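# Sort items into matching bins and park bins in bays

## Task

Place every small item in the bin that matches its color, then set each bin down in the taped bay of that same color, with the bin's entire base lying within the tape.

## Robot and tools

ROBOTS. Four i2rt Big YAM arms, arm1 to arm4, each with a five-finger right hand. Every foot (base_link) faces along its own +x. Foot positions in the scene frame, metres, with quat_wxyz: arm1 (-0.492, +0.649, +0.737; +0.569, +0.001, -0.003, -0.823), arm2 (-0.399, -0.552, +0.758; +0.655, +0.000, -0.007, +0.755), arm3 (+0.442, +0.654, +0.813; +0.637, +0.001, +0.007, -0.770), arm4 (+0.382, -0.652, +0.783; +0.818, -0.001, +0.001, +0.576). The table tops under the arms sit at z=+0.720. A hand reaches about 1.07 m from its joint1 axis. A loose object may occasionally get a brief nudge.

FRAME. One scene frame for all poses, in metres, origin on the floor, +z upward. The hand point lies 0.045 m ahead of the palm; its +z runs along straight fingers, +y leaves the palm, +x crosses the palm away from the thumb. With joints 1, 5, 6 at 0 and the hand level and forward, the palm is down and the thumb on the left. The wrist camera sits on the little-finger side; with joint6 near -1.3 its image is upright and the palm faces right. A wrist bracket on the little-finger side juts out and can strike things.

move. Arguments arm1, arm2, arm3, arm4 (each its own object, optional) and cameras. Inside an arm object:
- joints: absolute targets keyed by name. joint1_rad -2.879..2.879 (turn about the foot, + counter-clockwise from above), joint2_rad 0..3.141 (shoulder), joint3_rad 0..3.019 (elbow), joint4_rad -1.692..1.57 (hand pitch, + fingers up), joint5_rad -1.57..1.57 (sideways, + to arm's right), joint6_rad -2.094..2.094 (roll, + clockwise seen from behind), all radians. Hand keys hand_little, hand_ring, hand_middle, hand_index, hand_thumb_bend, hand_thumb_turn on a -1..1 scale (+1 open/straight or thumb beside palm, -1 closed or thumb opposite fingers). hand_force_limit -1..1 maps linearly to about 0-10 N fingertip stop force (0-15 N for thumb motors); hand_speed -0.96..1 (near zero at -1, full at +0.48 and above). Both are settings; they start at 0 and -0.8.
- target: one absolute hand pose of 7 numbers [x, y, z, qw, qx, qy, qz], metres and a unit quaternion in the scene frame, formatted like the printed hand line. The hand follows a straight line to it from its current hand_target. With target, joints may only contain the hand_ keys, else the call is rejected.
- speed: top path speed in m/s, 0.002 to 4.3, default 0.25; rotation up to twice that in rad/s.
- min_time_s: 0.1 to 8 s, the shortest duration for that arm's joint motions.
All parts start together; hand paths of one call finish together, within 10 s; a call lasts at most 15 s. Paths ignore obstacles and other arms; hands lag, drift and may overshoot speed, worst when the arm is nearly straight. Joint moves each run at their own rate, so the hand may sweep wide. Fast stretched arms can overshoot by about 30 degrees. Omitted arms or joints may still be driving to older targets. cameras: names from arm1_cam_wrist..arm4_cam_wrist, cam_high, cam_low, or ["all"]; [] gives none; omitted gives all only for an empty move. A move with no arm parts returns full state and images.

wait: seconds 0 to 10, plus optional cameras; commands nothing. zoom_image: camera plus region [x0, y0, x1, y1] in pixels from the top-left, at most 504 by 504, on the newest image of that camera. show_instructions: no arguments, shows reference pages. finished_scene: optional scene=1; final, so the result must hold with no robot help.

RESULTS. "move" lists arms sent motion; "as last shown" marks an uncommanded arm, whose status reads "not commanded". "pictures" gives image order. hand is the measured pose (less accurate at long reach); hand_target is the pose at the held joint targets. Joint velocities in rad/s; "within noise" means at rest. Joint torques follow joint order, have offsets and noise; numbers 3 and 4 wrap at ±28 N m. Done means within 1 cm and 2 degrees; off_target means resting short, maybe still pushing. time_out: a joint could not finish; on_its_own shows the kept target. "joint command not followed" or "pose unreachable" means a safety check held the arm back (hand targets still run); not_followed drops a hand target. If a call is refused or a stop hits it, later move, wait and finished_scene calls in that reply are skipped. hand_stopped_by gives six words for little, ring, middle, index, thumb_bend, thumb_turn: moving, target, force, stalled, fault. The *_load_n values are fingertip forces in N (+ pushed open); a lost grip drops them near 0. MOTOR HOT appears near 85 °C; at 100 °C an OVER-TEMPERATURE FAULT drops the arm for 30-60 s, after which resend keys marked limit_stop_at_motor_heat.

GRIPPING. A finger motor moves only when its target changes by 0.002 or more, stops at the target or when load reaches hand_force_limit, then locks. To squeeze harder, raise the limit and send a more-closed target; to loosen, send a more-open one. Use hand_speed -0.94 or lower for a soft grip. Thumb turned fully in front (-1) lets the hand wrap objects 0.035-0.065 m thick; a thumb-tip and index pinch suits light objects. Straight fingers reach 0.06-0.07 m past the hand point, 0.06 m behind it along -y.

CAUTIONS. Never knock anything out of the work area or let it fall far. Avoid hard contact between robots, including one hand gripping another's fingers; no state line reports robot-robot contact. The arms keep pushing after touching, so avoid ramming fixed or heavy objects. Do not drop parts, release them while moving, slam, or overload fingers. Stretched arms and held loads heat motors even while you think. The scene keeps running as you reason, holding the last command.

Each tool is called after ">>>" as name(argument=value, ...), one argument or row to a line, values as JSON.

Reference images:

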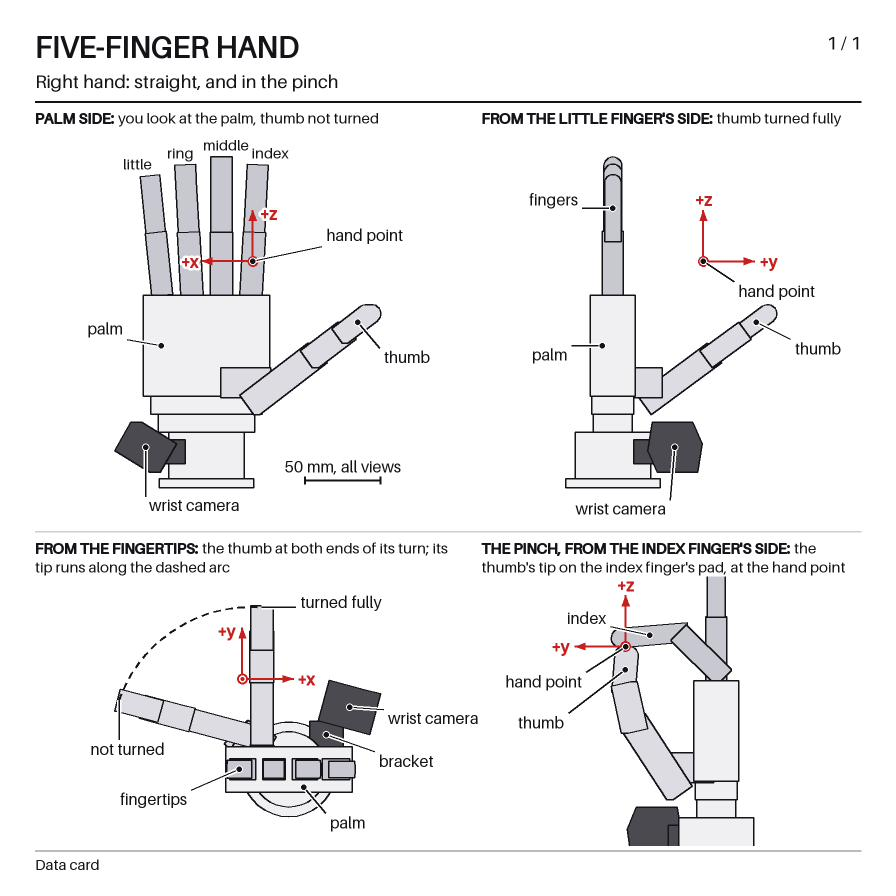

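## Session

>>> move(
)

Scene clock: 0.00 s.
Joint torques (N m): no reading
Heat: arm1: hottest joint1_rad 39 °C; arm2: hottest joint1_rad 39 °C; arm3: hottest joint2_rad 38 °C; arm4: hottest joint1_rad 39 °C.
Joint velocities: within noise
arm1.joint_positions: joint1_rad=-0.025 joint2_rad=+0.626 joint3_rad=+1.488 joint4_rad=-1.495 joint5_rad=-0.173 joint6_rad=-1.273 hand_little=+1.000 hand_ring=+1.000 hand_middle=+1.000 hand_index=+1.000 hand_thumb_turn=+1.000 hand_thumb_bend=+1.000 hand_force_limit=+0.000 hand_speed=-0.800
arm1.joint_status: not commanded
arm1.hand_stopped_by: target,target,target,target,target,target
arm1.little_load_n: 0.0
arm1.ring_load_n: 0.0
arm1.middle_load_n: 0.0
arm1.index_load_n: -0.5
arm1.thumb_bend_load_n: 0.0
arm1.thumb_turn_load_n: 0.0
arm1.hand: x=-0.5816 y=+0.4754 z=+1.2349 quat_wxyz=(+0.279, +0.415, -0.786, +0.364) (m; scene frame)
arm1.hand_target: x=-0.5811 y=+0.4767 z=+1.2417 quat_wxyz=(+0.285, +0.414, -0.782, +0.369) (m; scene frame)
arm1.hand_status: not commanded
arm2.joint_positions: joint1_rad=+0.270 joint2_rad=+0.629 joint3_rad=+1.396 joint4_rad=-1.226 joint5_rad=+0.016 joint6_rad=-1.595 hand_little=+1.000 hand_ring=+1.000 hand_middle=+1.000 hand_index=+1.000 hand_thumb_turn=+1.000 hand_thumb_bend=+1.000 hand_force_limit=+0.000 hand_speed=-0.800
arm2.joint_status: not commanded
arm2.hand_stopped_by: target,target,target,target,target,target
arm2.little_load_n: 0.0
arm2.ring_load_n: 0.0
arm2.middle_load_n: 0.0
arm2.index_load_n: 0.0
arm2.thumb_bend_load_n: 0.0
arm2.thumb_turn_load_n: 0.0
arm2.hand: x=-0.4488 y=-0.2960 z=+1.2888 quat_wxyz=(-0.433, +0.456, +0.715, +0.306) (m; scene frame)
arm2.hand_target: x=-0.4481 y=-0.2978 z=+1.2966 quat_wxyz=(-0.439, +0.454, +0.711, +0.310) (m; scene frame)
arm2.hand_status: not commanded
arm3.joint_positions: joint1_rad=-0.176 joint2_rad=+0.608 joint3_rad=+1.358 joint4_rad=-1.291 joint5_rad=+0.220 joint6_rad=-1.172 hand_little=+1.000 hand_ring=+1.000 hand_middle=+1.000 hand_index=+1.000 hand_thumb_turn=+1.000 hand_thumb_bend=+1.000 hand_force_limit=+0.000 hand_speed=-0.800
arm3.joint_status: not commanded
arm3.hand_stopped_by: target,target,target,target,target,target
arm3.little_load_n: 0.0
arm3.ring_load_n: 0.0
arm3.middle_load_n: 0.0
arm3.index_load_n: 0.0
arm3.thumb_bend_load_n: 0.0
arm3.thumb_turn_load_n: 0.0
arm3.hand: x=+0.2874 y=+0.4731 z=+1.2993 quat_wxyz=(+0.410, +0.294, -0.817, +0.280) (m; scene frame)
arm3.hand_target: x=+0.2879 y=+0.4742 z=+1.3062 quat_wxyz=(+0.415, +0.291, -0.813, +0.285) (m; scene frame)
arm3.hand_status: not commanded
arm4.joint_positions: joint1_rad=+0.107 joint2_rad=+0.615 joint3_rad=+1.339 joint4_rad=-1.622 joint5_rad=+0.064 joint6_rad=-1.147 hand_little=+1.000 hand_ring=+1.000 hand_middle=+1.000 hand_index=+1.000 hand_thumb_turn=+1.000 hand_thumb_bend=+1.000 hand_force_limit=+0.000 hand_speed=-0.800
arm4.joint_status: not commanded
arm4.hand_stopped_by: target,target,target,target,target,target
arm4.little_load_n: 0.0
arm4.ring_load_n: 0.0
arm4.middle_load_n: 0.0
arm4.index_load_n: 0.0
arm4.thumb_bend_load_n: 0.0
arm4.thumb_turn_load_n: 0.0
arm4.hand: x=+0.4733 y=-0.5070 z=+1.1995 quat_wxyz=(-0.234, +0.852, +0.406, +0.233) (m; scene frame)
arm4.hand_target: x=+0.4732 y=-0.5071 z=+1.2055 quat_wxyz=(-0.240, +0.850, +0.404, +0.238) (m; scene frame)
arm4.hand_status: not commanded
pictures: arm1_cam_wrist, arm2_cam_wrist, arm3_cam_wrist, arm4_cam_wrist, cam_high, cam_low

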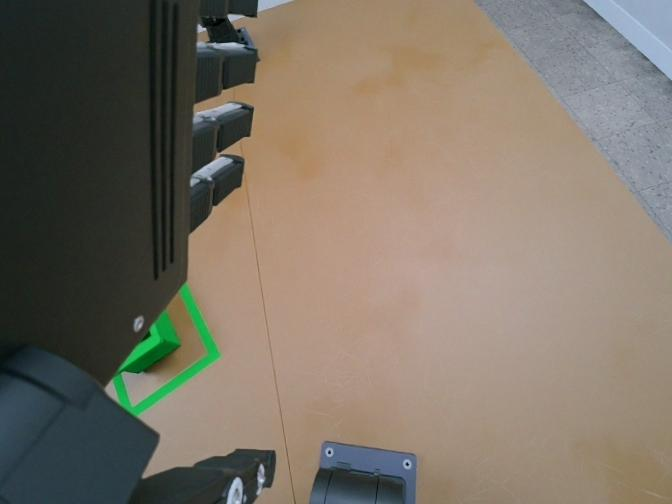

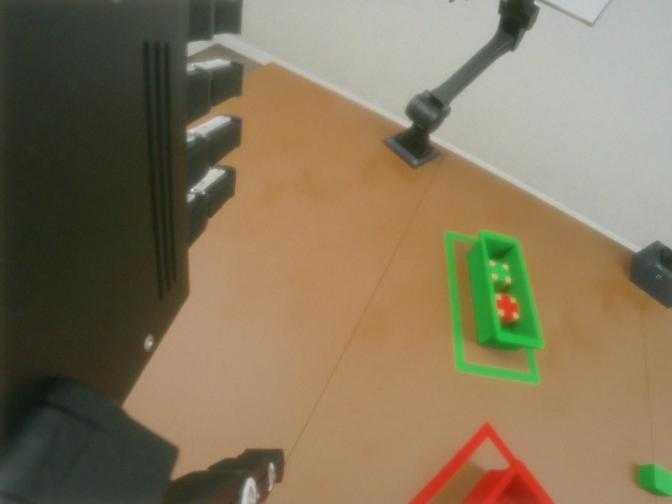

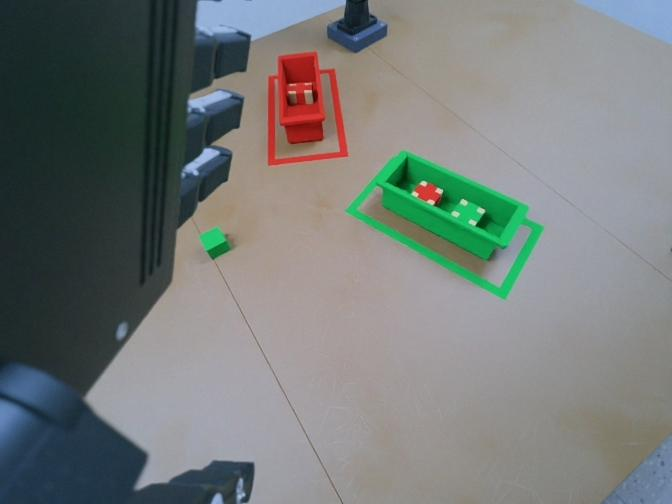

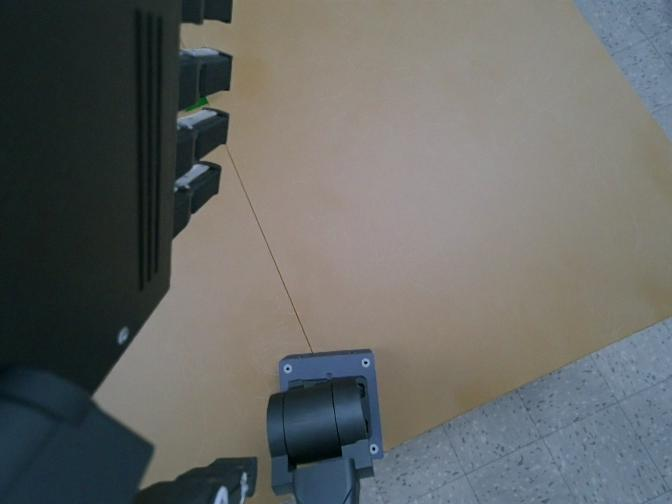

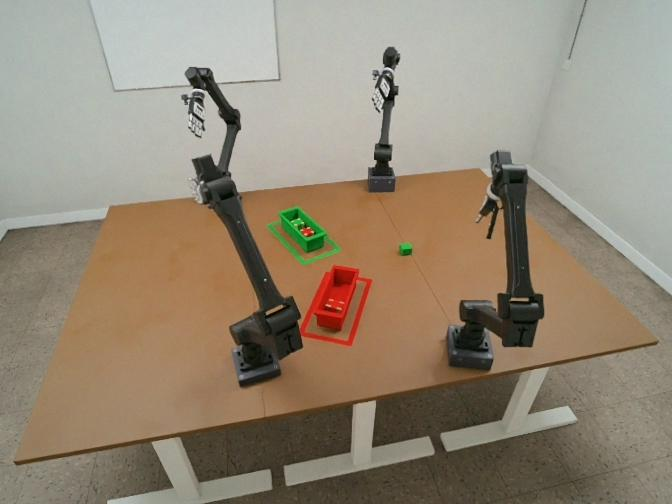

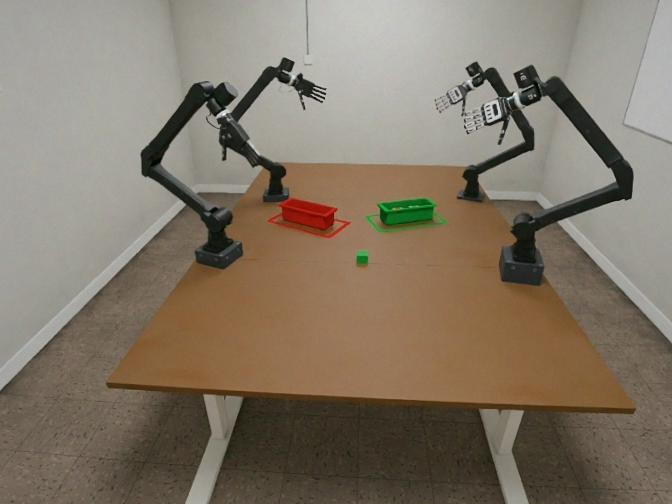

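>>> zoom_image(
  camera="cam_high",
  region=[240, 180, 440, 360],
)

>>> zoom_image(
  camera="arm3_cam_wrist",
  region=[180, 30, 560, 310],
)

>>> zoom_image(
  camera="arm2_cam_wrist",
  region=[400, 200, 672, 504],
)

>>> zoom_image(
  camera="cam_low",
  region=[240, 180, 480, 280],
)

Scaled by 2.520.

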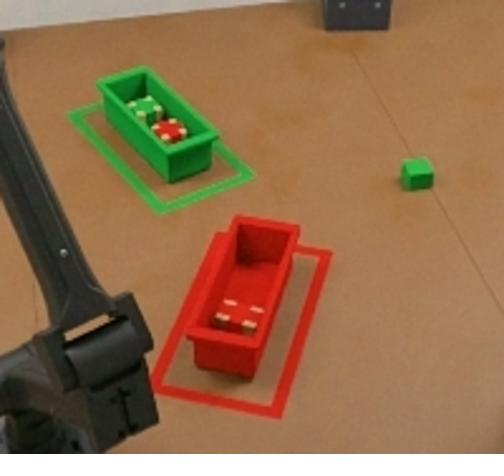

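Scaled by 1.326.

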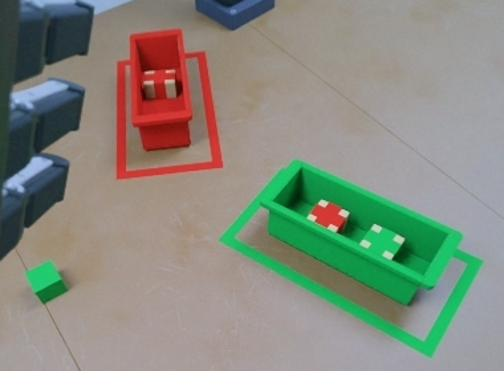

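Scaled by 1.658.

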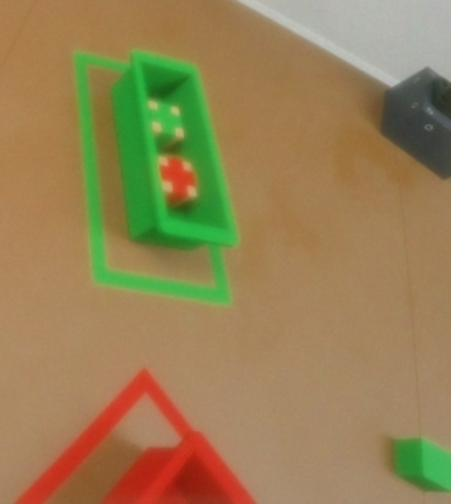

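Scaled by 2.100.

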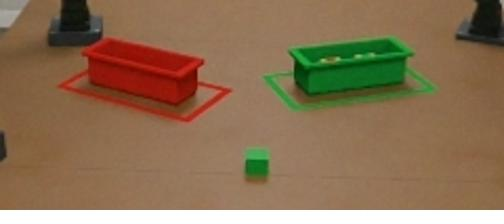

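>>> move(
  arm2={"target": [-0.05, 0.08, 1.02, 0.2957, -0.9377, -0.1738, 0.0548], "speed": 0.3},
  arm3={"target": [0.37, 0.08, 0.98, -0.0200, 0.0483, 0.9227, -0.3822], "speed": 0.3},
  cameras=["all"],
)

Scene clock: 199.03 s.
Joint torques (N m): arm1=[-1.32 3.66 8.61 2.3 0.04 -0.11] | arm2=[0.5 -19.84 9.39 0.72 -0.27 -0.09] | arm3=[1.67 -13.57 13.55 1.89 -0.18 0.09] | arm4=[2.02 3.72 9.4 1.83 -0.01 -0.15]
Heat: arm1: hottest joint3_rad 41 °C; arm2: hottest joint3_rad 39 °C; arm3: hottest joint3_rad 38 °C; arm4: hottest joint3_rad 44 °C.
move: arm2 off_target; arm3 off_target
Joint velocities: within noise
arm1, arm4: as last shown
arm1.index_load_n: 0.0
arm2.joint_positions: joint1_rad=-0.741 joint2_rad=+2.377 joint3_rad=+2.873 joint4_rad=-1.682 joint5_rad=-0.496 joint6_rad=-0.874 hand_little=+1.000 hand_ring=+1.000 hand_middle=+1.000 hand_index=+1.000 hand_thumb_turn=+1.000 hand_thumb_bend=+1.000 hand_force_limit=+0.000 hand_speed=-0.800
arm2.joint_status: not commanded
arm2.hand_stopped_by: target,target,target,target,target,target
arm2.little_load_n: 0.0
arm2.ring_load_n: 0.0
arm2.middle_load_n: 0.0
arm2.index_load_n: 0.0
arm2.thumb_bend_load_n: 0.0
arm2.thumb_turn_load_n: 0.0
arm2.hand: x=-0.0550 y=+0.0763 z=+1.0320 quat_wxyz=(-0.303, +0.935, +0.179, -0.048)
arm2.hand_target: x=-0.0504 y=+0.0793 z=+1.0198 quat_wxyz=(-0.299, +0.937, +0.173, -0.052)
arm2.hand_status: off_target (0.013 m and 1.3 deg from the pose sent, 0.610 m and 96.9 deg at the start; a joint's target at an end of its range on 17 of 142 steps)
arm3.joint_positions: joint1_rad=-0.025 joint2_rad=+1.490 joint3_rad=+1.175 joint4_rad=-0.506 joint5_rad=-0.071 joint6_rad=-0.067 hand_little=+1.000 hand_ring=+1.000 hand_middle=+1.000 hand_index=+1.000 hand_thumb_turn=+1.000 hand_thumb_bend=+1.000 hand_force_limit=+0.000 hand_speed=-0.800
arm3.joint_status: not commanded
arm3.hand_stopped_by: target,target,target,target,target,target
arm3.little_load_n: 0.0
arm3.ring_load_n: 0.0
arm3.middle_load_n: 0.5
arm3.index_load_n: 0.0
arm3.thumb_bend_load_n: 0.0
arm3.thumb_turn_load_n: 0.0
arm3.hand: x=+0.3635 y=+0.0988 z=+0.9650 quat_wxyz=(+0.023, -0.054, -0.930, +0.362)
arm3.hand_target: x=+0.3702 y=+0.0810 z=+0.9805 quat_wxyz=(+0.020, -0.048, -0.923, +0.382)
arm3.hand_status: off_target (0.025 m and 2.6 deg from the pose sent, 0.513 m and 62.6 deg at the start)
pictures: arm1_cam_wrist, arm2_cam_wrist, arm3_cam_wrist, arm4_cam_wrist, cam_high, cam_low
arm2_cam_wrist: T_world_to_cam=[[0.50267, -0.63711, -0.5843, 0.68245], [-0.60617, -0.74167, 0.28722, -0.27118], [-0.61635, 0.2098, -0.75901, 0.84716]] pos_world=[0.01471, 0.05594, 1.11965]
arm3_cam_wrist: T_world_to_cam=[[-0.23931, 0.70369, -0.66899, 0.66616], [0.87084, 0.46026, 0.17262, -0.52598], [0.42938, -0.54127, -0.72295, 0.70895]] pos_world=[0.31306, 0.15704, 1.04898]

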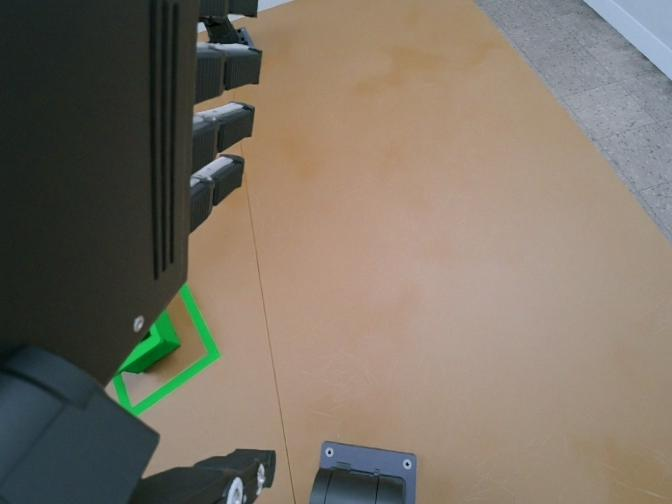

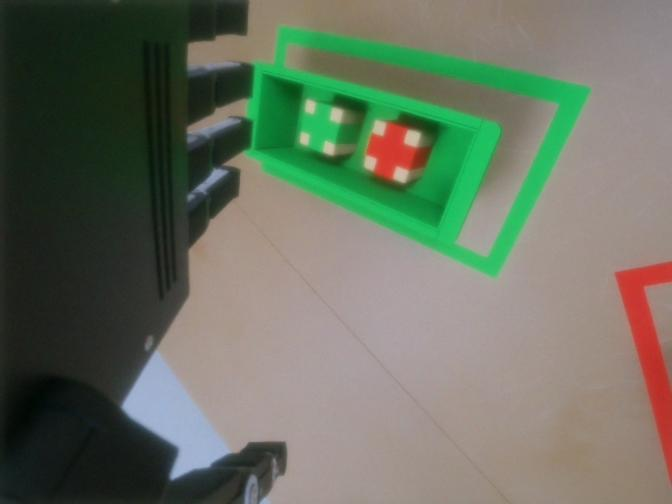

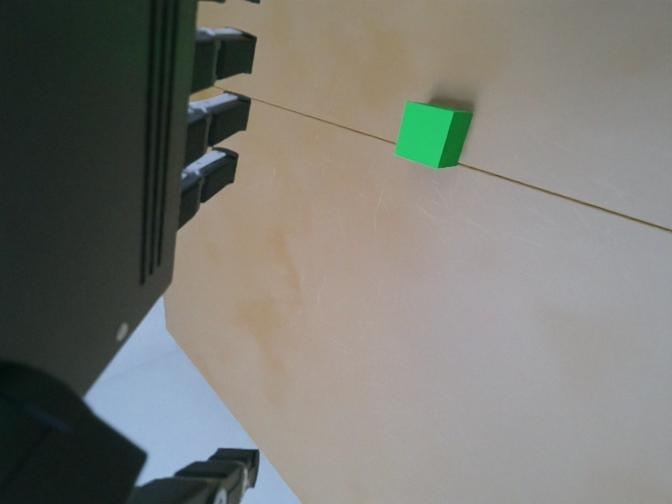

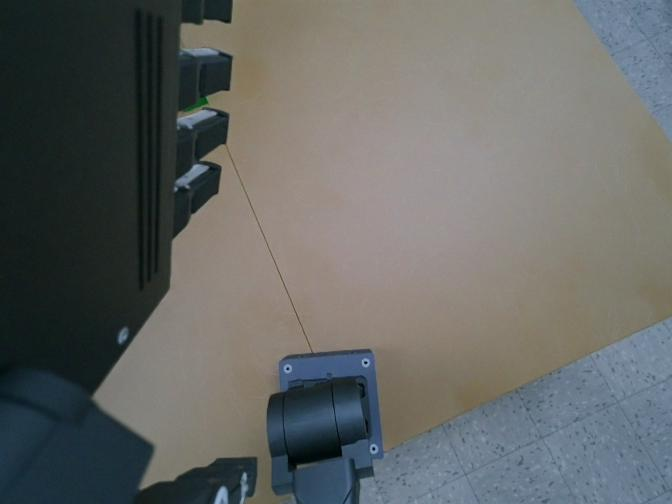

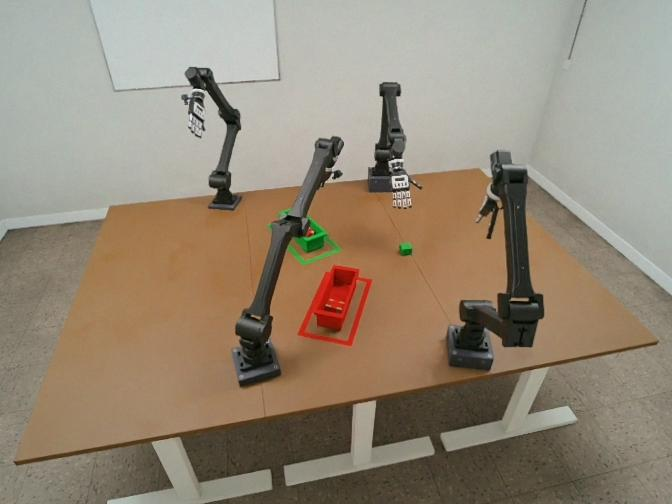

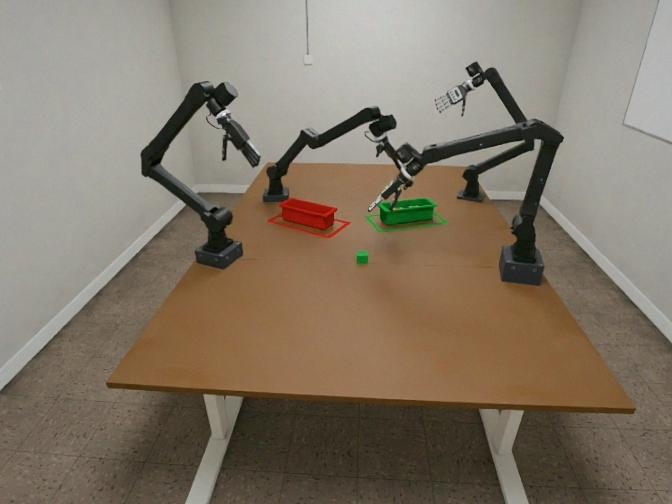

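>>> zoom_image(
  camera="arm2_cam_wrist",
  region=[230, 10, 620, 300],
)

>>> zoom_image(
  camera="arm3_cam_wrist",
  region=[340, 50, 540, 210],
)

Scaled by 1.292.

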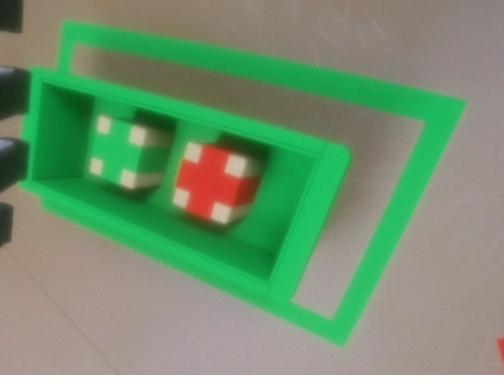

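Scaled by 2.520.

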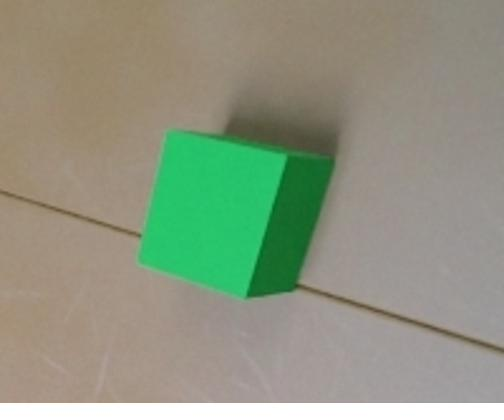

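>>> zoom_image(
  camera="arm2_cam_wrist",
  region=[340, 90, 520, 260],
)

Scaled by 2.800.

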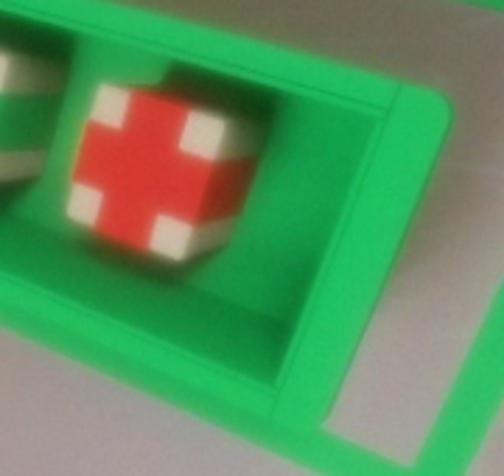

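>>> move(
  arm2={"target": [-0.1356, 0.1891, 0.93, 0.4380, -0.8553, -0.2635, -0.0840], "speed": 0.25, "joints": {"hand_thumb_turn": -1, "hand_index": 0.3, "hand_middle": 0.3, "hand_ring": -1, "hand_little": -1, "hand_speed": 0}},
  cameras=["arm2_cam_wrist", "cam_high", "cam_low", "arm1_cam_wrist"],
)

Scene clock: 308.47 s.
Joint torques (N m): arm1=[-1.79 3.6 8.35 2.21 0.06 -0.05] | arm2=[0.15 -20.54 8.14 2.3 -0.02 -0.1] | arm3=[1.67 -13.57 13.53 1.91 -0.18 0.09] | arm4=[1.79 3.96 9.37 1.87 0.03 -0.12]
Heat: arm1: hottest joint3_rad 41 °C; arm2: hottest joint3_rad 42 °C; arm3: hottest joint3_rad 44 °C; arm4: hottest joint3_rad 44 °C.
move: arm2 done
Joint velocities: within noise
arm1, arm3, arm4: as last shown
arm2.joint_positions: joint1_rad=-0.558 joint2_rad=+2.047 joint3_rad=+1.911 joint4_rad=-0.605 joint5_rad=-0.419 joint6_rad=-0.830 hand_little=-1.000 hand_ring=-1.000 hand_middle=+0.300 hand_index=+0.300 hand_thumb_turn=-1.000 hand_thumb_bend=+1.000 hand_force_limit=+0.000 hand_speed=+0.000
arm2.joint_status: all done
arm2.hand_stopped_by: target,target,target,target,target,target
arm2.little_load_n: 0.0
arm2.ring_load_n: 0.0
arm2.middle_load_n: 0.0
arm2.index_load_n: 0.0
arm2.thumb_bend_load_n: 0.0
arm2.thumb_turn_load_n: 0.0
arm2.hand: x=-0.1361 y=+0.1866 z=+0.9293 quat_wxyz=(-0.434, +0.856, +0.268, +0.081)
arm2.hand_target: x=-0.1357 y=+0.1891 z=+0.9301 quat_wxyz=(-0.438, +0.855, +0.264, +0.084)
arm2.hand_status: done (0.003 m and 0.7 deg from the pose sent, 0.172 m and 25.4 deg at the start)
arm3.middle_load_n: 0.0
pictures: arm1_cam_wrist, arm2_cam_wrist, cam_high, cam_low
arm2_cam_wrist: T_world_to_cam=[[0.70357, -0.36045, -0.61243, 0.73537], [-0.54197, -0.82959, -0.13436, 0.20788], [-0.45963, 0.42645, -0.77903, 0.69558]] pos_world=[-0.08501, 0.14089, 1.02016]

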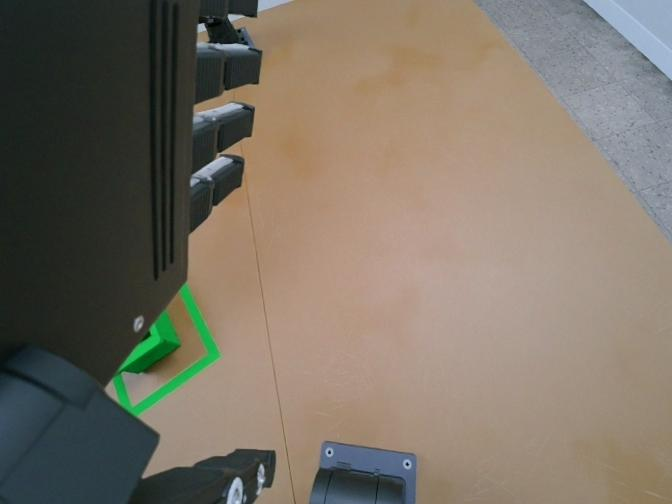

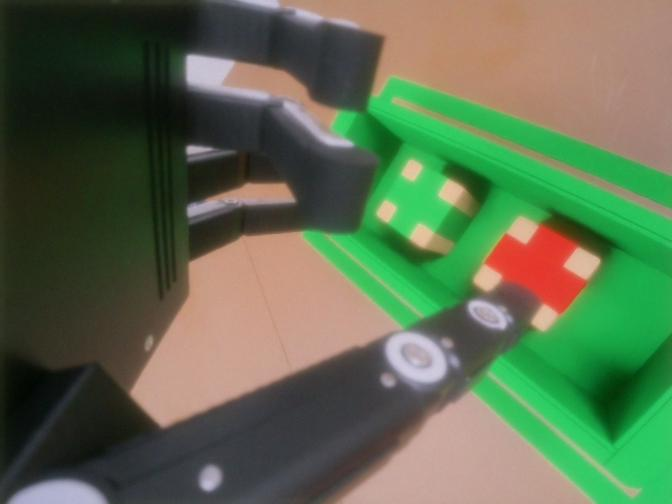

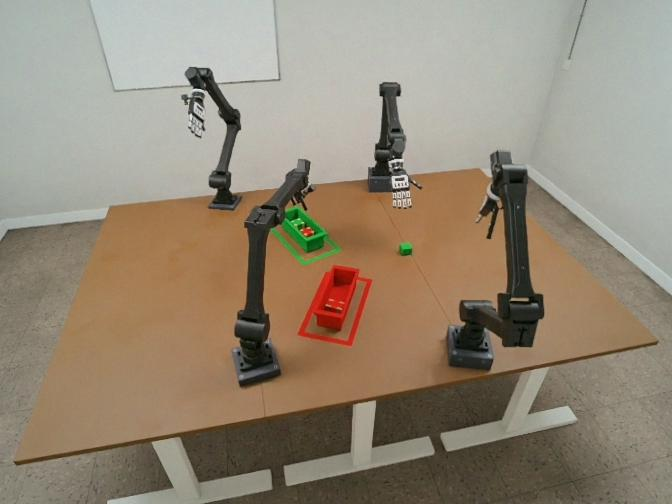

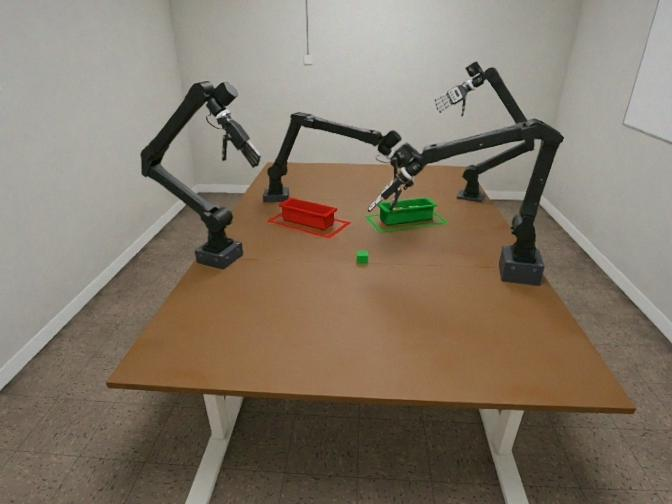

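>>> zoom_image(
  camera="arm2_cam_wrist",
  region=[340, 130, 672, 440],
)

Scaled by 1.518.

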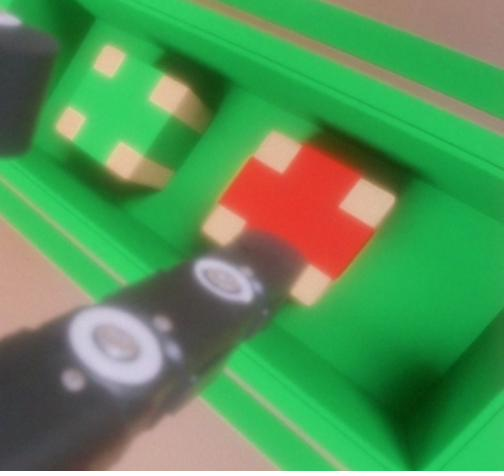

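>>> move(
  arm2={"target": [-0.1213, 0.1875, 0.85, 0.4380, -0.8553, -0.2635, -0.0840], "speed": 0.15},
  cameras=["arm2_cam_wrist"],
)

>>> zoom_image(
  camera="arm2_cam_wrist",
  region=[300, 60, 672, 440],
)

Scene clock: 326.83 s.
Joint torques (N m): arm1=[-1.14 4.19 8.5 2.36 0.01 -0.05] | arm2=[0.09 -18.61 8.23 2.24 -0.26 -0.21] | arm3=[1.55 -13.45 13.55 1.89 -0.19 0.09] | arm4=[2.02 3.96 9.43 1.78 0.04 -0.16]
Heat: arm1: hottest joint3_rad 41 °C; arm2: hottest joint2_rad 43 °C; arm3: hottest joint3_rad 44 °C; arm4: hottest joint3_rad 44 °C.
move: arm2 off_target
Joint velocities: within noise
arm1, arm3, arm4: as last shown
arm2.joint_positions: joint1_rad=-0.568 joint2_rad=+2.077 joint3_rad=+1.794 joint4_rad=-0.436 joint5_rad=-0.427 joint6_rad=-0.830 hand_little=-1.000 hand_ring=-1.000 hand_middle=+0.300 hand_index=+0.300 hand_thumb_turn=-1.000 hand_thumb_bend=+1.000 hand_force_limit=+0.000 hand_speed=+0.000
arm2.joint_status: not commanded
arm2.hand_stopped_by: target,target,target,target,target,target
arm2.little_load_n: 0.0
arm2.ring_load_n: 0.0
arm2.middle_load_n: 0.0
arm2.index_load_n: 0.0
arm2.thumb_bend_load_n: -0.5
arm2.thumb_turn_load_n: 0.0
arm2.hand: x=-0.1290 y=+0.1869 z=+0.8707 quat_wxyz=(-0.443, +0.852, +0.266, +0.087)
arm2.hand_target: x=-0.1216 y=+0.1868 z=+0.8503 quat_wxyz=(-0.438, +0.855, +0.264, +0.084)
arm2.hand_status: off_target (0.022 m and 0.8 deg from the pose sent, 0.081 m and 0.7 deg at the start)
arm3.thumb_bend_load_n: -0.5
arm2_cam_wrist: T_world_to_cam=[[0.70483, -0.34928, -0.61743, 0.69706], [-0.5442, -0.82455, -0.15478, 0.22061], [-0.45504, 0.4451, -0.77125, 0.64334]] pos_world=[-0.0785, 0.13903, 0.96071]

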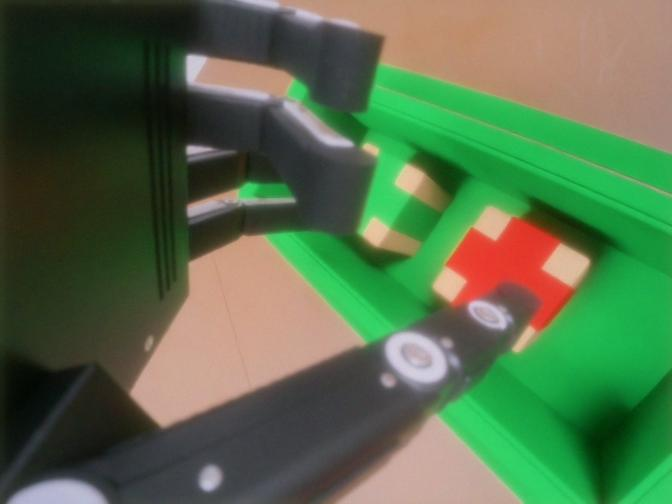

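Scaled by 1.326.

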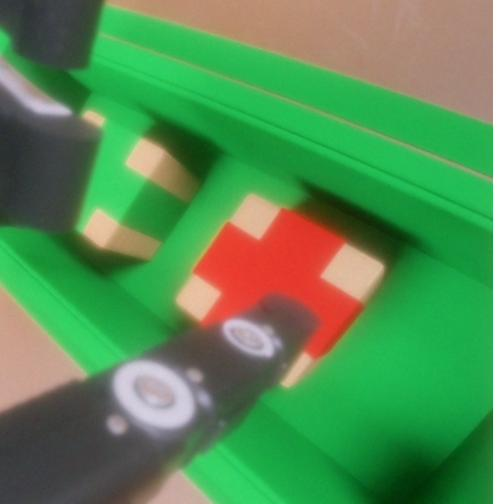

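>>> move(
  arm2={"target": [-0.1190, 0.1795, 0.80, 0.4380, -0.8553, -0.2635, -0.0840], "speed": 0.1, "joints": {"hand_index": 0.16, "hand_middle": 0.16}},
  cameras=["arm2_cam_wrist"],
)

>>> zoom_image(
  camera="arm2_cam_wrist",
  region=[250, 60, 672, 480],
)

Scene clock: 343.73 s.
Joint torques (N m): arm1=[-1.38 4.37 8.38 2.04 0.05 -0.03] | arm2=[0.09 -18.26 7.92 2.24 -0.31 -0.29] | arm3=[1.67 -13.51 13.55 1.91 -0.18 0.09] | arm4=[1.38 3.9 9.51 1.95 0.04 -0.17]
Heat: arm1: hottest joint3_rad 41 °C; arm2: hottest joint3_rad 43 °C; arm3: hottest joint3_rad 44 °C; arm4: hottest joint3_rad 44 °C.
move: arm2 off_target
Joint velocities: within noise
arm1, arm3, arm4: as last shown
arm2.joint_positions: joint1_rad=-0.575 joint2_rad=+2.110 joint3_rad=+1.710 joint4_rad=-0.321 joint5_rad=-0.432 joint6_rad=-0.830 hand_little=-1.000 hand_ring=-1.000 hand_middle=+0.160 hand_index=+0.160 hand_thumb_turn=-1.000 hand_thumb_bend=+1.000 hand_force_limit=+0.000 hand_speed=+0.000
arm2.joint_status: all done
arm2.hand_stopped_by: target,target,target,target,target,target
arm2.little_load_n: 0.0
arm2.ring_load_n: 0.0
arm2.middle_load_n: 0.0
arm2.index_load_n: 0.5
arm2.thumb_bend_load_n: 0.0
arm2.thumb_turn_load_n: 0.0
arm2.hand: x=-0.1269 y=+0.1805 z=+0.8204 quat_wxyz=(-0.443, +0.852, +0.264, +0.085)
arm2.hand_target: x=-0.1194 y=+0.1788 z=+0.8003 quat_wxyz=(-0.438, +0.855, +0.264, +0.084)
arm2.hand_status: off_target (0.022 m and 0.7 deg from the pose sent, 0.072 m and 0.8 deg at the start)
arm3.little_load_n: -0.5
arm3.thumb_bend_load_n: 0.0
arm2_cam_wrist: T_world_to_cam=[[0.70118, -0.35141, -0.62037, 0.6646], [-0.547, -0.82324, -0.15192, 0.20576], [-0.45733, 0.44587, -0.76945, 0.60647]] pos_world=[-0.0761, 0.13253, 0.91021]

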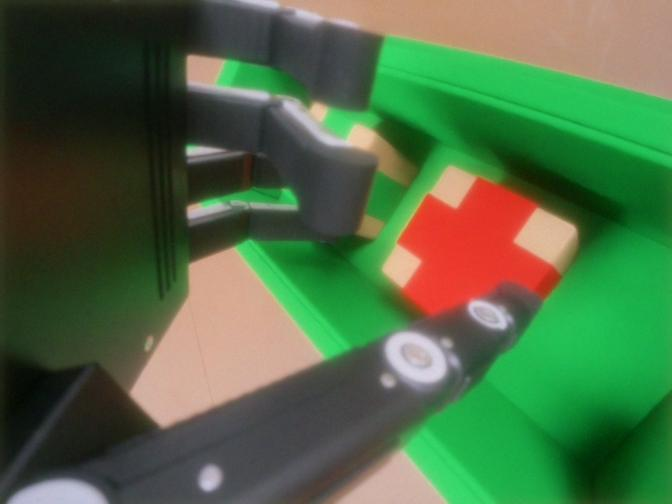

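Scaled by 1.194.

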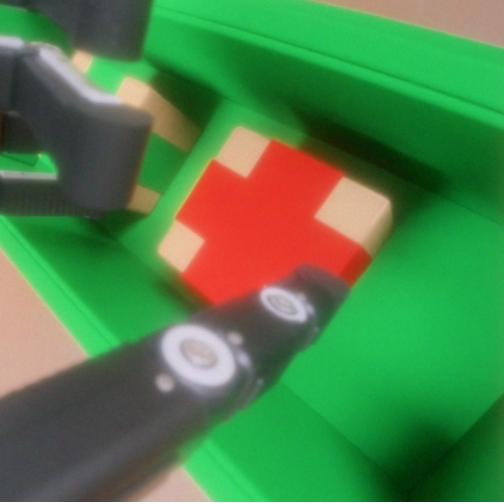

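>>> move(
  arm2={"target": [-0.1127, 0.1765, 0.775, 0.4380, -0.8553, -0.2635, -0.0840], "speed": 0.08},
  cameras=["arm2_cam_wrist"],
)

>>> zoom_image(
  camera="arm2_cam_wrist",
  region=[250, 60, 672, 480],
)

Scene clock: 357.90 s.
Joint torques (N m): arm1=[-1.61 3.14 8.31 2.22 0.03 -0.06] | arm2=[-0.67 -18.61 7.57 2.36 -0.29 -0.28] | arm3=[1.73 -13.51 13.55 1.89 -0.18 0.09] | arm4=[1.49 3.96 9.39 1.91 0.04 -0.15]
Heat: arm1: hottest joint3_rad 41 °C; arm2: hottest joint3_rad 43 °C; arm3: hottest joint3_rad 45 °C; arm4: hottest joint3_rad 44 °C.
move: arm2 off_target
Joint velocities: within noise
arm1, arm3, arm4: as last shown
arm2.joint_positions: joint1_rad=-0.585 joint2_rad=+2.137 joint3_rad=+1.691 joint4_rad=-0.275 joint5_rad=-0.440 joint6_rad=-0.837 hand_little=-1.000 hand_ring=-1.000 hand_middle=+0.160 hand_index=+0.160 hand_thumb_turn=-1.000 hand_thumb_bend=+1.000 hand_force_limit=+0.000 hand_speed=+0.000
arm2.joint_status: not commanded
arm2.hand_stopped_by: target,target,target,target,target,target
arm2.little_load_n: 0.0
arm2.ring_load_n: 0.0
arm2.middle_load_n: 0.0
arm2.index_load_n: 0.0
arm2.thumb_bend_load_n: 0.0
arm2.thumb_turn_load_n: 0.0
arm2.hand: x=-0.1198 y=+0.1788 z=+0.7985 quat_wxyz=(-0.444, +0.852, +0.264, +0.087)
arm2.hand_target: x=-0.1131 y=+0.1757 z=+0.7755 quat_wxyz=(-0.438, +0.855, +0.264, +0.084)
arm2.hand_status: off_target (0.025 m and 0.9 deg from the pose sent, 0.048 m and 0.7 deg at the start)
arm3.little_load_n: 0.0
arm3.thumb_turn_load_n: -0.5
arm2_cam_wrist: T_world_to_cam=[[0.70158, -0.34996, -0.62073, 0.64541], [-0.54757, -0.82222, -0.15532, 0.20736], [-0.45602, 0.44886, -0.76848, 0.59245]] pos_world=[-0.0691, 0.13043, 0.88812]

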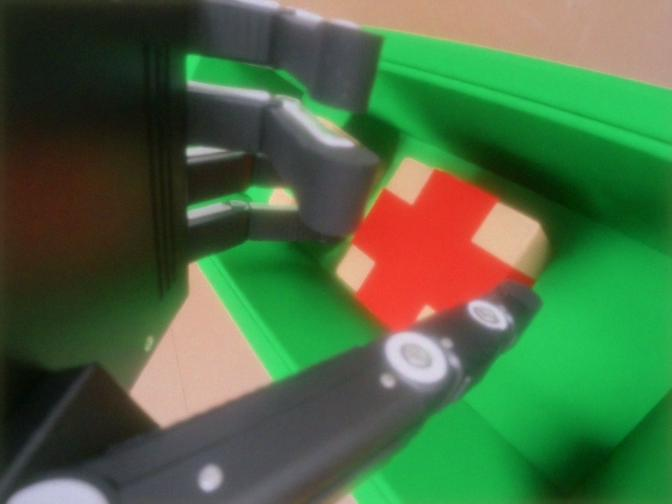

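Scaled by 1.194.

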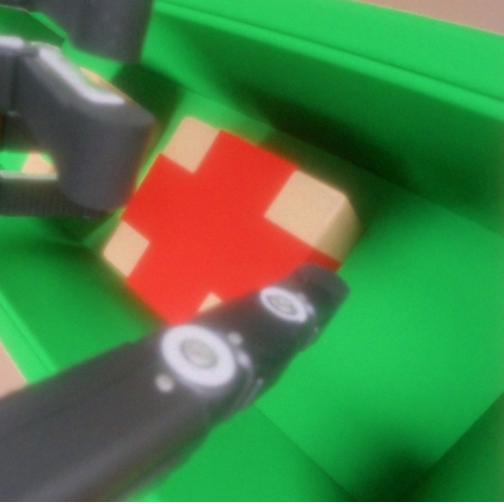

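>>> move(
  arm2={"target": [-0.1130, 0.1760, 0.741, 0.4380, -0.8553, -0.2635, -0.0840], "speed": 0.06},
  cameras=["arm2_cam_wrist", "cam_high"],
)

>>> zoom_image(
  camera="arm2_cam_wrist",
  region=[250, 60, 672, 480],
)

Scene clock: 364.70 s.
Joint torques (N m): arm1=[-1.9 4.01 8.58 2.63 0.08 -0.02] | arm2=[-0.38 -18.67 7.47 2.3 -0.23 -0.33] | arm3=[1.73 -13.57 13.56 1.91 -0.18 0.09] | arm4=[1.55 3.66 9.51 1.83 0 -0.19]
Heat: arm1: hottest joint3_rad 41 °C; arm2: hottest joint3_rad 43 °C; arm3: hottest joint3_rad 45 °C; arm4: hottest joint3_rad 44 °C.
move: arm2 off_target
Joint velocities: within noise
arm1, arm3, arm4: as last shown
arm2.joint_positions: joint1_rad=-0.585 joint2_rad=+2.181 joint3_rad=+1.666 joint4_rad=-0.208 joint5_rad=-0.440 joint6_rad=-0.837 hand_little=-1.000 hand_ring=-1.000 hand_middle=+0.160 hand_index=+0.160 hand_thumb_turn=-1.000 hand_thumb_bend=+1.000 hand_force_limit=+0.000 hand_speed=+0.000
arm2.joint_status: not commanded
arm2.hand_stopped_by: target,target,target,target,target,target
arm2.little_load_n: 0.5
arm2.ring_load_n: 0.0
arm2.middle_load_n: 0.0
arm2.index_load_n: 0.0
arm2.thumb_bend_load_n: 0.0
arm2.thumb_turn_load_n: 0.0
arm2.hand: x=-0.1197 y=+0.1789 z=+0.7629 quat_wxyz=(-0.444, +0.852, +0.264, +0.086)
arm2.hand_target: x=-0.1134 y=+0.1752 z=+0.7412 quat_wxyz=(-0.438, +0.855, +0.263, +0.084)
arm2.hand_status: off_target (0.023 m and 0.8 deg from the pose sent, 0.058 m and 0.9 deg at the start)
arm3.ring_load_n: -0.5
arm3.thumb_turn_load_n: 0.0
arm2_cam_wrist: T_world_to_cam=[[0.70102, -0.35073, -0.62094, 0.62354], [-0.54749, -0.82263, -0.15344, 0.20057], [-0.45698, 0.44752, -0.76869, 0.56545]] pos_world=[-0.0689, 0.13063, 0.85262]

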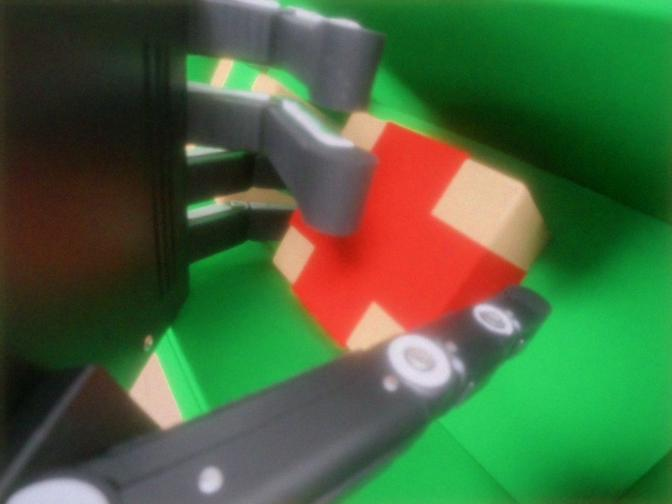

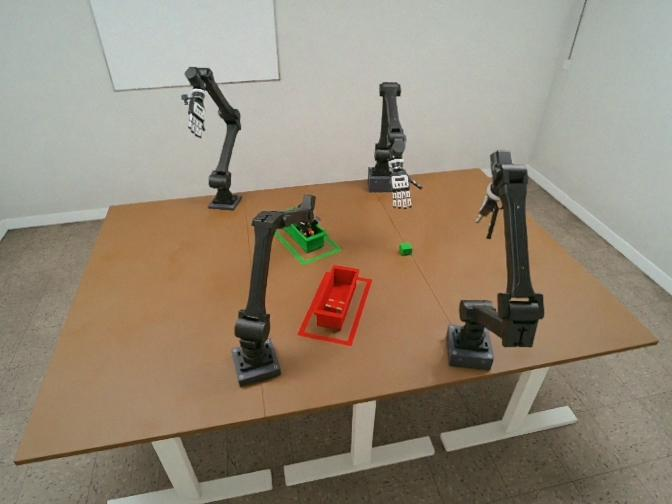

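Scaled by 1.194.

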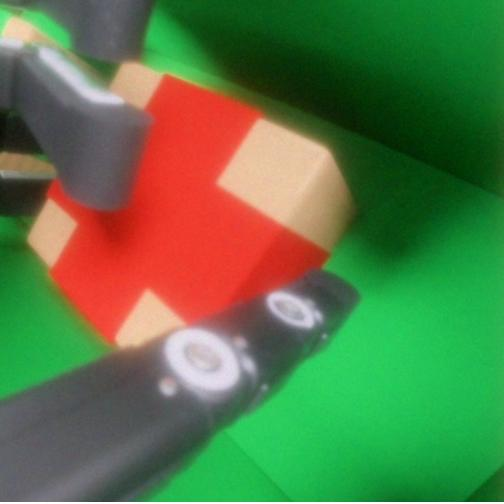

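>>> move(
  arm2={"joints": {"hand_index": -0.3, "hand_middle": -0.3, "hand_speed": -0.92, "hand_force_limit": -0.2}},
  cameras=["arm2_cam_wrist"],
)

>>> zoom_image(
  camera="arm2_cam_wrist",
  region=[180, 0, 672, 480],
)

Scene clock: 386.80 s.
Joint torques (N m): arm1=[-1.03 4.31 8.36 2.21 0.02 0] | arm2=[0.09 -18.9 7.57 2.28 -0.25 -0.3] | arm3=[1.67 -13.45 13.55 1.89 -0.18 0.09] | arm4=[2.08 3.49 9.57 1.91 0.02 -0.13]
Heat: arm1: hottest joint3_rad 41 °C; arm2: hottest joint2_rad 41 °C; arm3: hottest joint3_rad 45 °C; arm4: hottest joint3_rad 44 °C.
move: arm2 off_target
Joint velocities: within noise
arm1, arm3, arm4: as last shown
arm1.thumb_bend_load_n: -0.5
arm2.joint_positions: joint1_rad=-0.585 joint2_rad=+2.181 joint3_rad=+1.666 joint4_rad=-0.208 joint5_rad=-0.440 joint6_rad=-0.837 hand_little=-1.000 hand_ring=-1.000 hand_middle=-0.025 hand_index=-0.048 hand_thumb_turn=-1.000 hand_thumb_bend=+1.000 hand_force_limit=-0.200 hand_speed=-0.920
arm2.joint_status: hand_middle off_target (ended at -0.025, target -0.300); hand_index off_target (ended at -0.048, target -0.300); the others done
arm2.hand_stopped_by: target,target,force,force,target,target
arm2.little_load_n: 0.0
arm2.ring_load_n: 0.0
arm2.middle_load_n: 4.5
arm2.index_load_n: 4.5
arm2.thumb_bend_load_n: 0.0
arm2.thumb_turn_load_n: 0.0
arm2.hand: x=-0.1197 y=+0.1789 z=+0.7629 quat_wxyz=(-0.444, +0.852, +0.264, +0.086)
arm2.hand_target: x=-0.1134 y=+0.1752 z=+0.7412 quat_wxyz=(-0.438, +0.855, +0.263, +0.084)
arm2.hand_status: not commanded
arm3.ring_load_n: 0.0
arm3.thumb_bend_load_n: -0.5
arm2_cam_wrist: T_world_to_cam=[[0.70102, -0.35073, -0.62094, 0.62354], [-0.54749, -0.82263, -0.15344, 0.20057], [-0.45698, 0.44752, -0.76869, 0.56545]] pos_world=[-0.0689, 0.13063, 0.85262]

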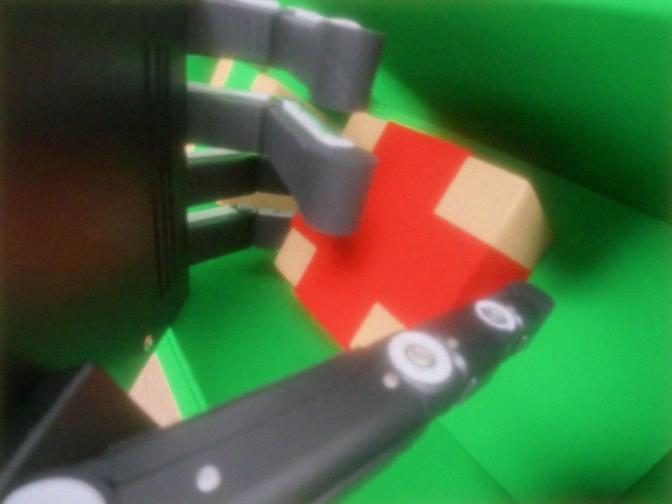

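Scaled by 1.024.

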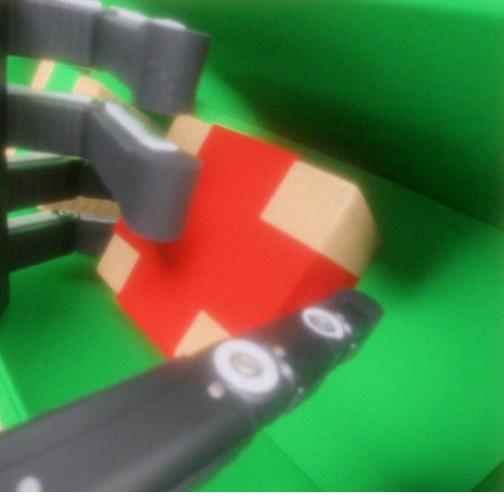

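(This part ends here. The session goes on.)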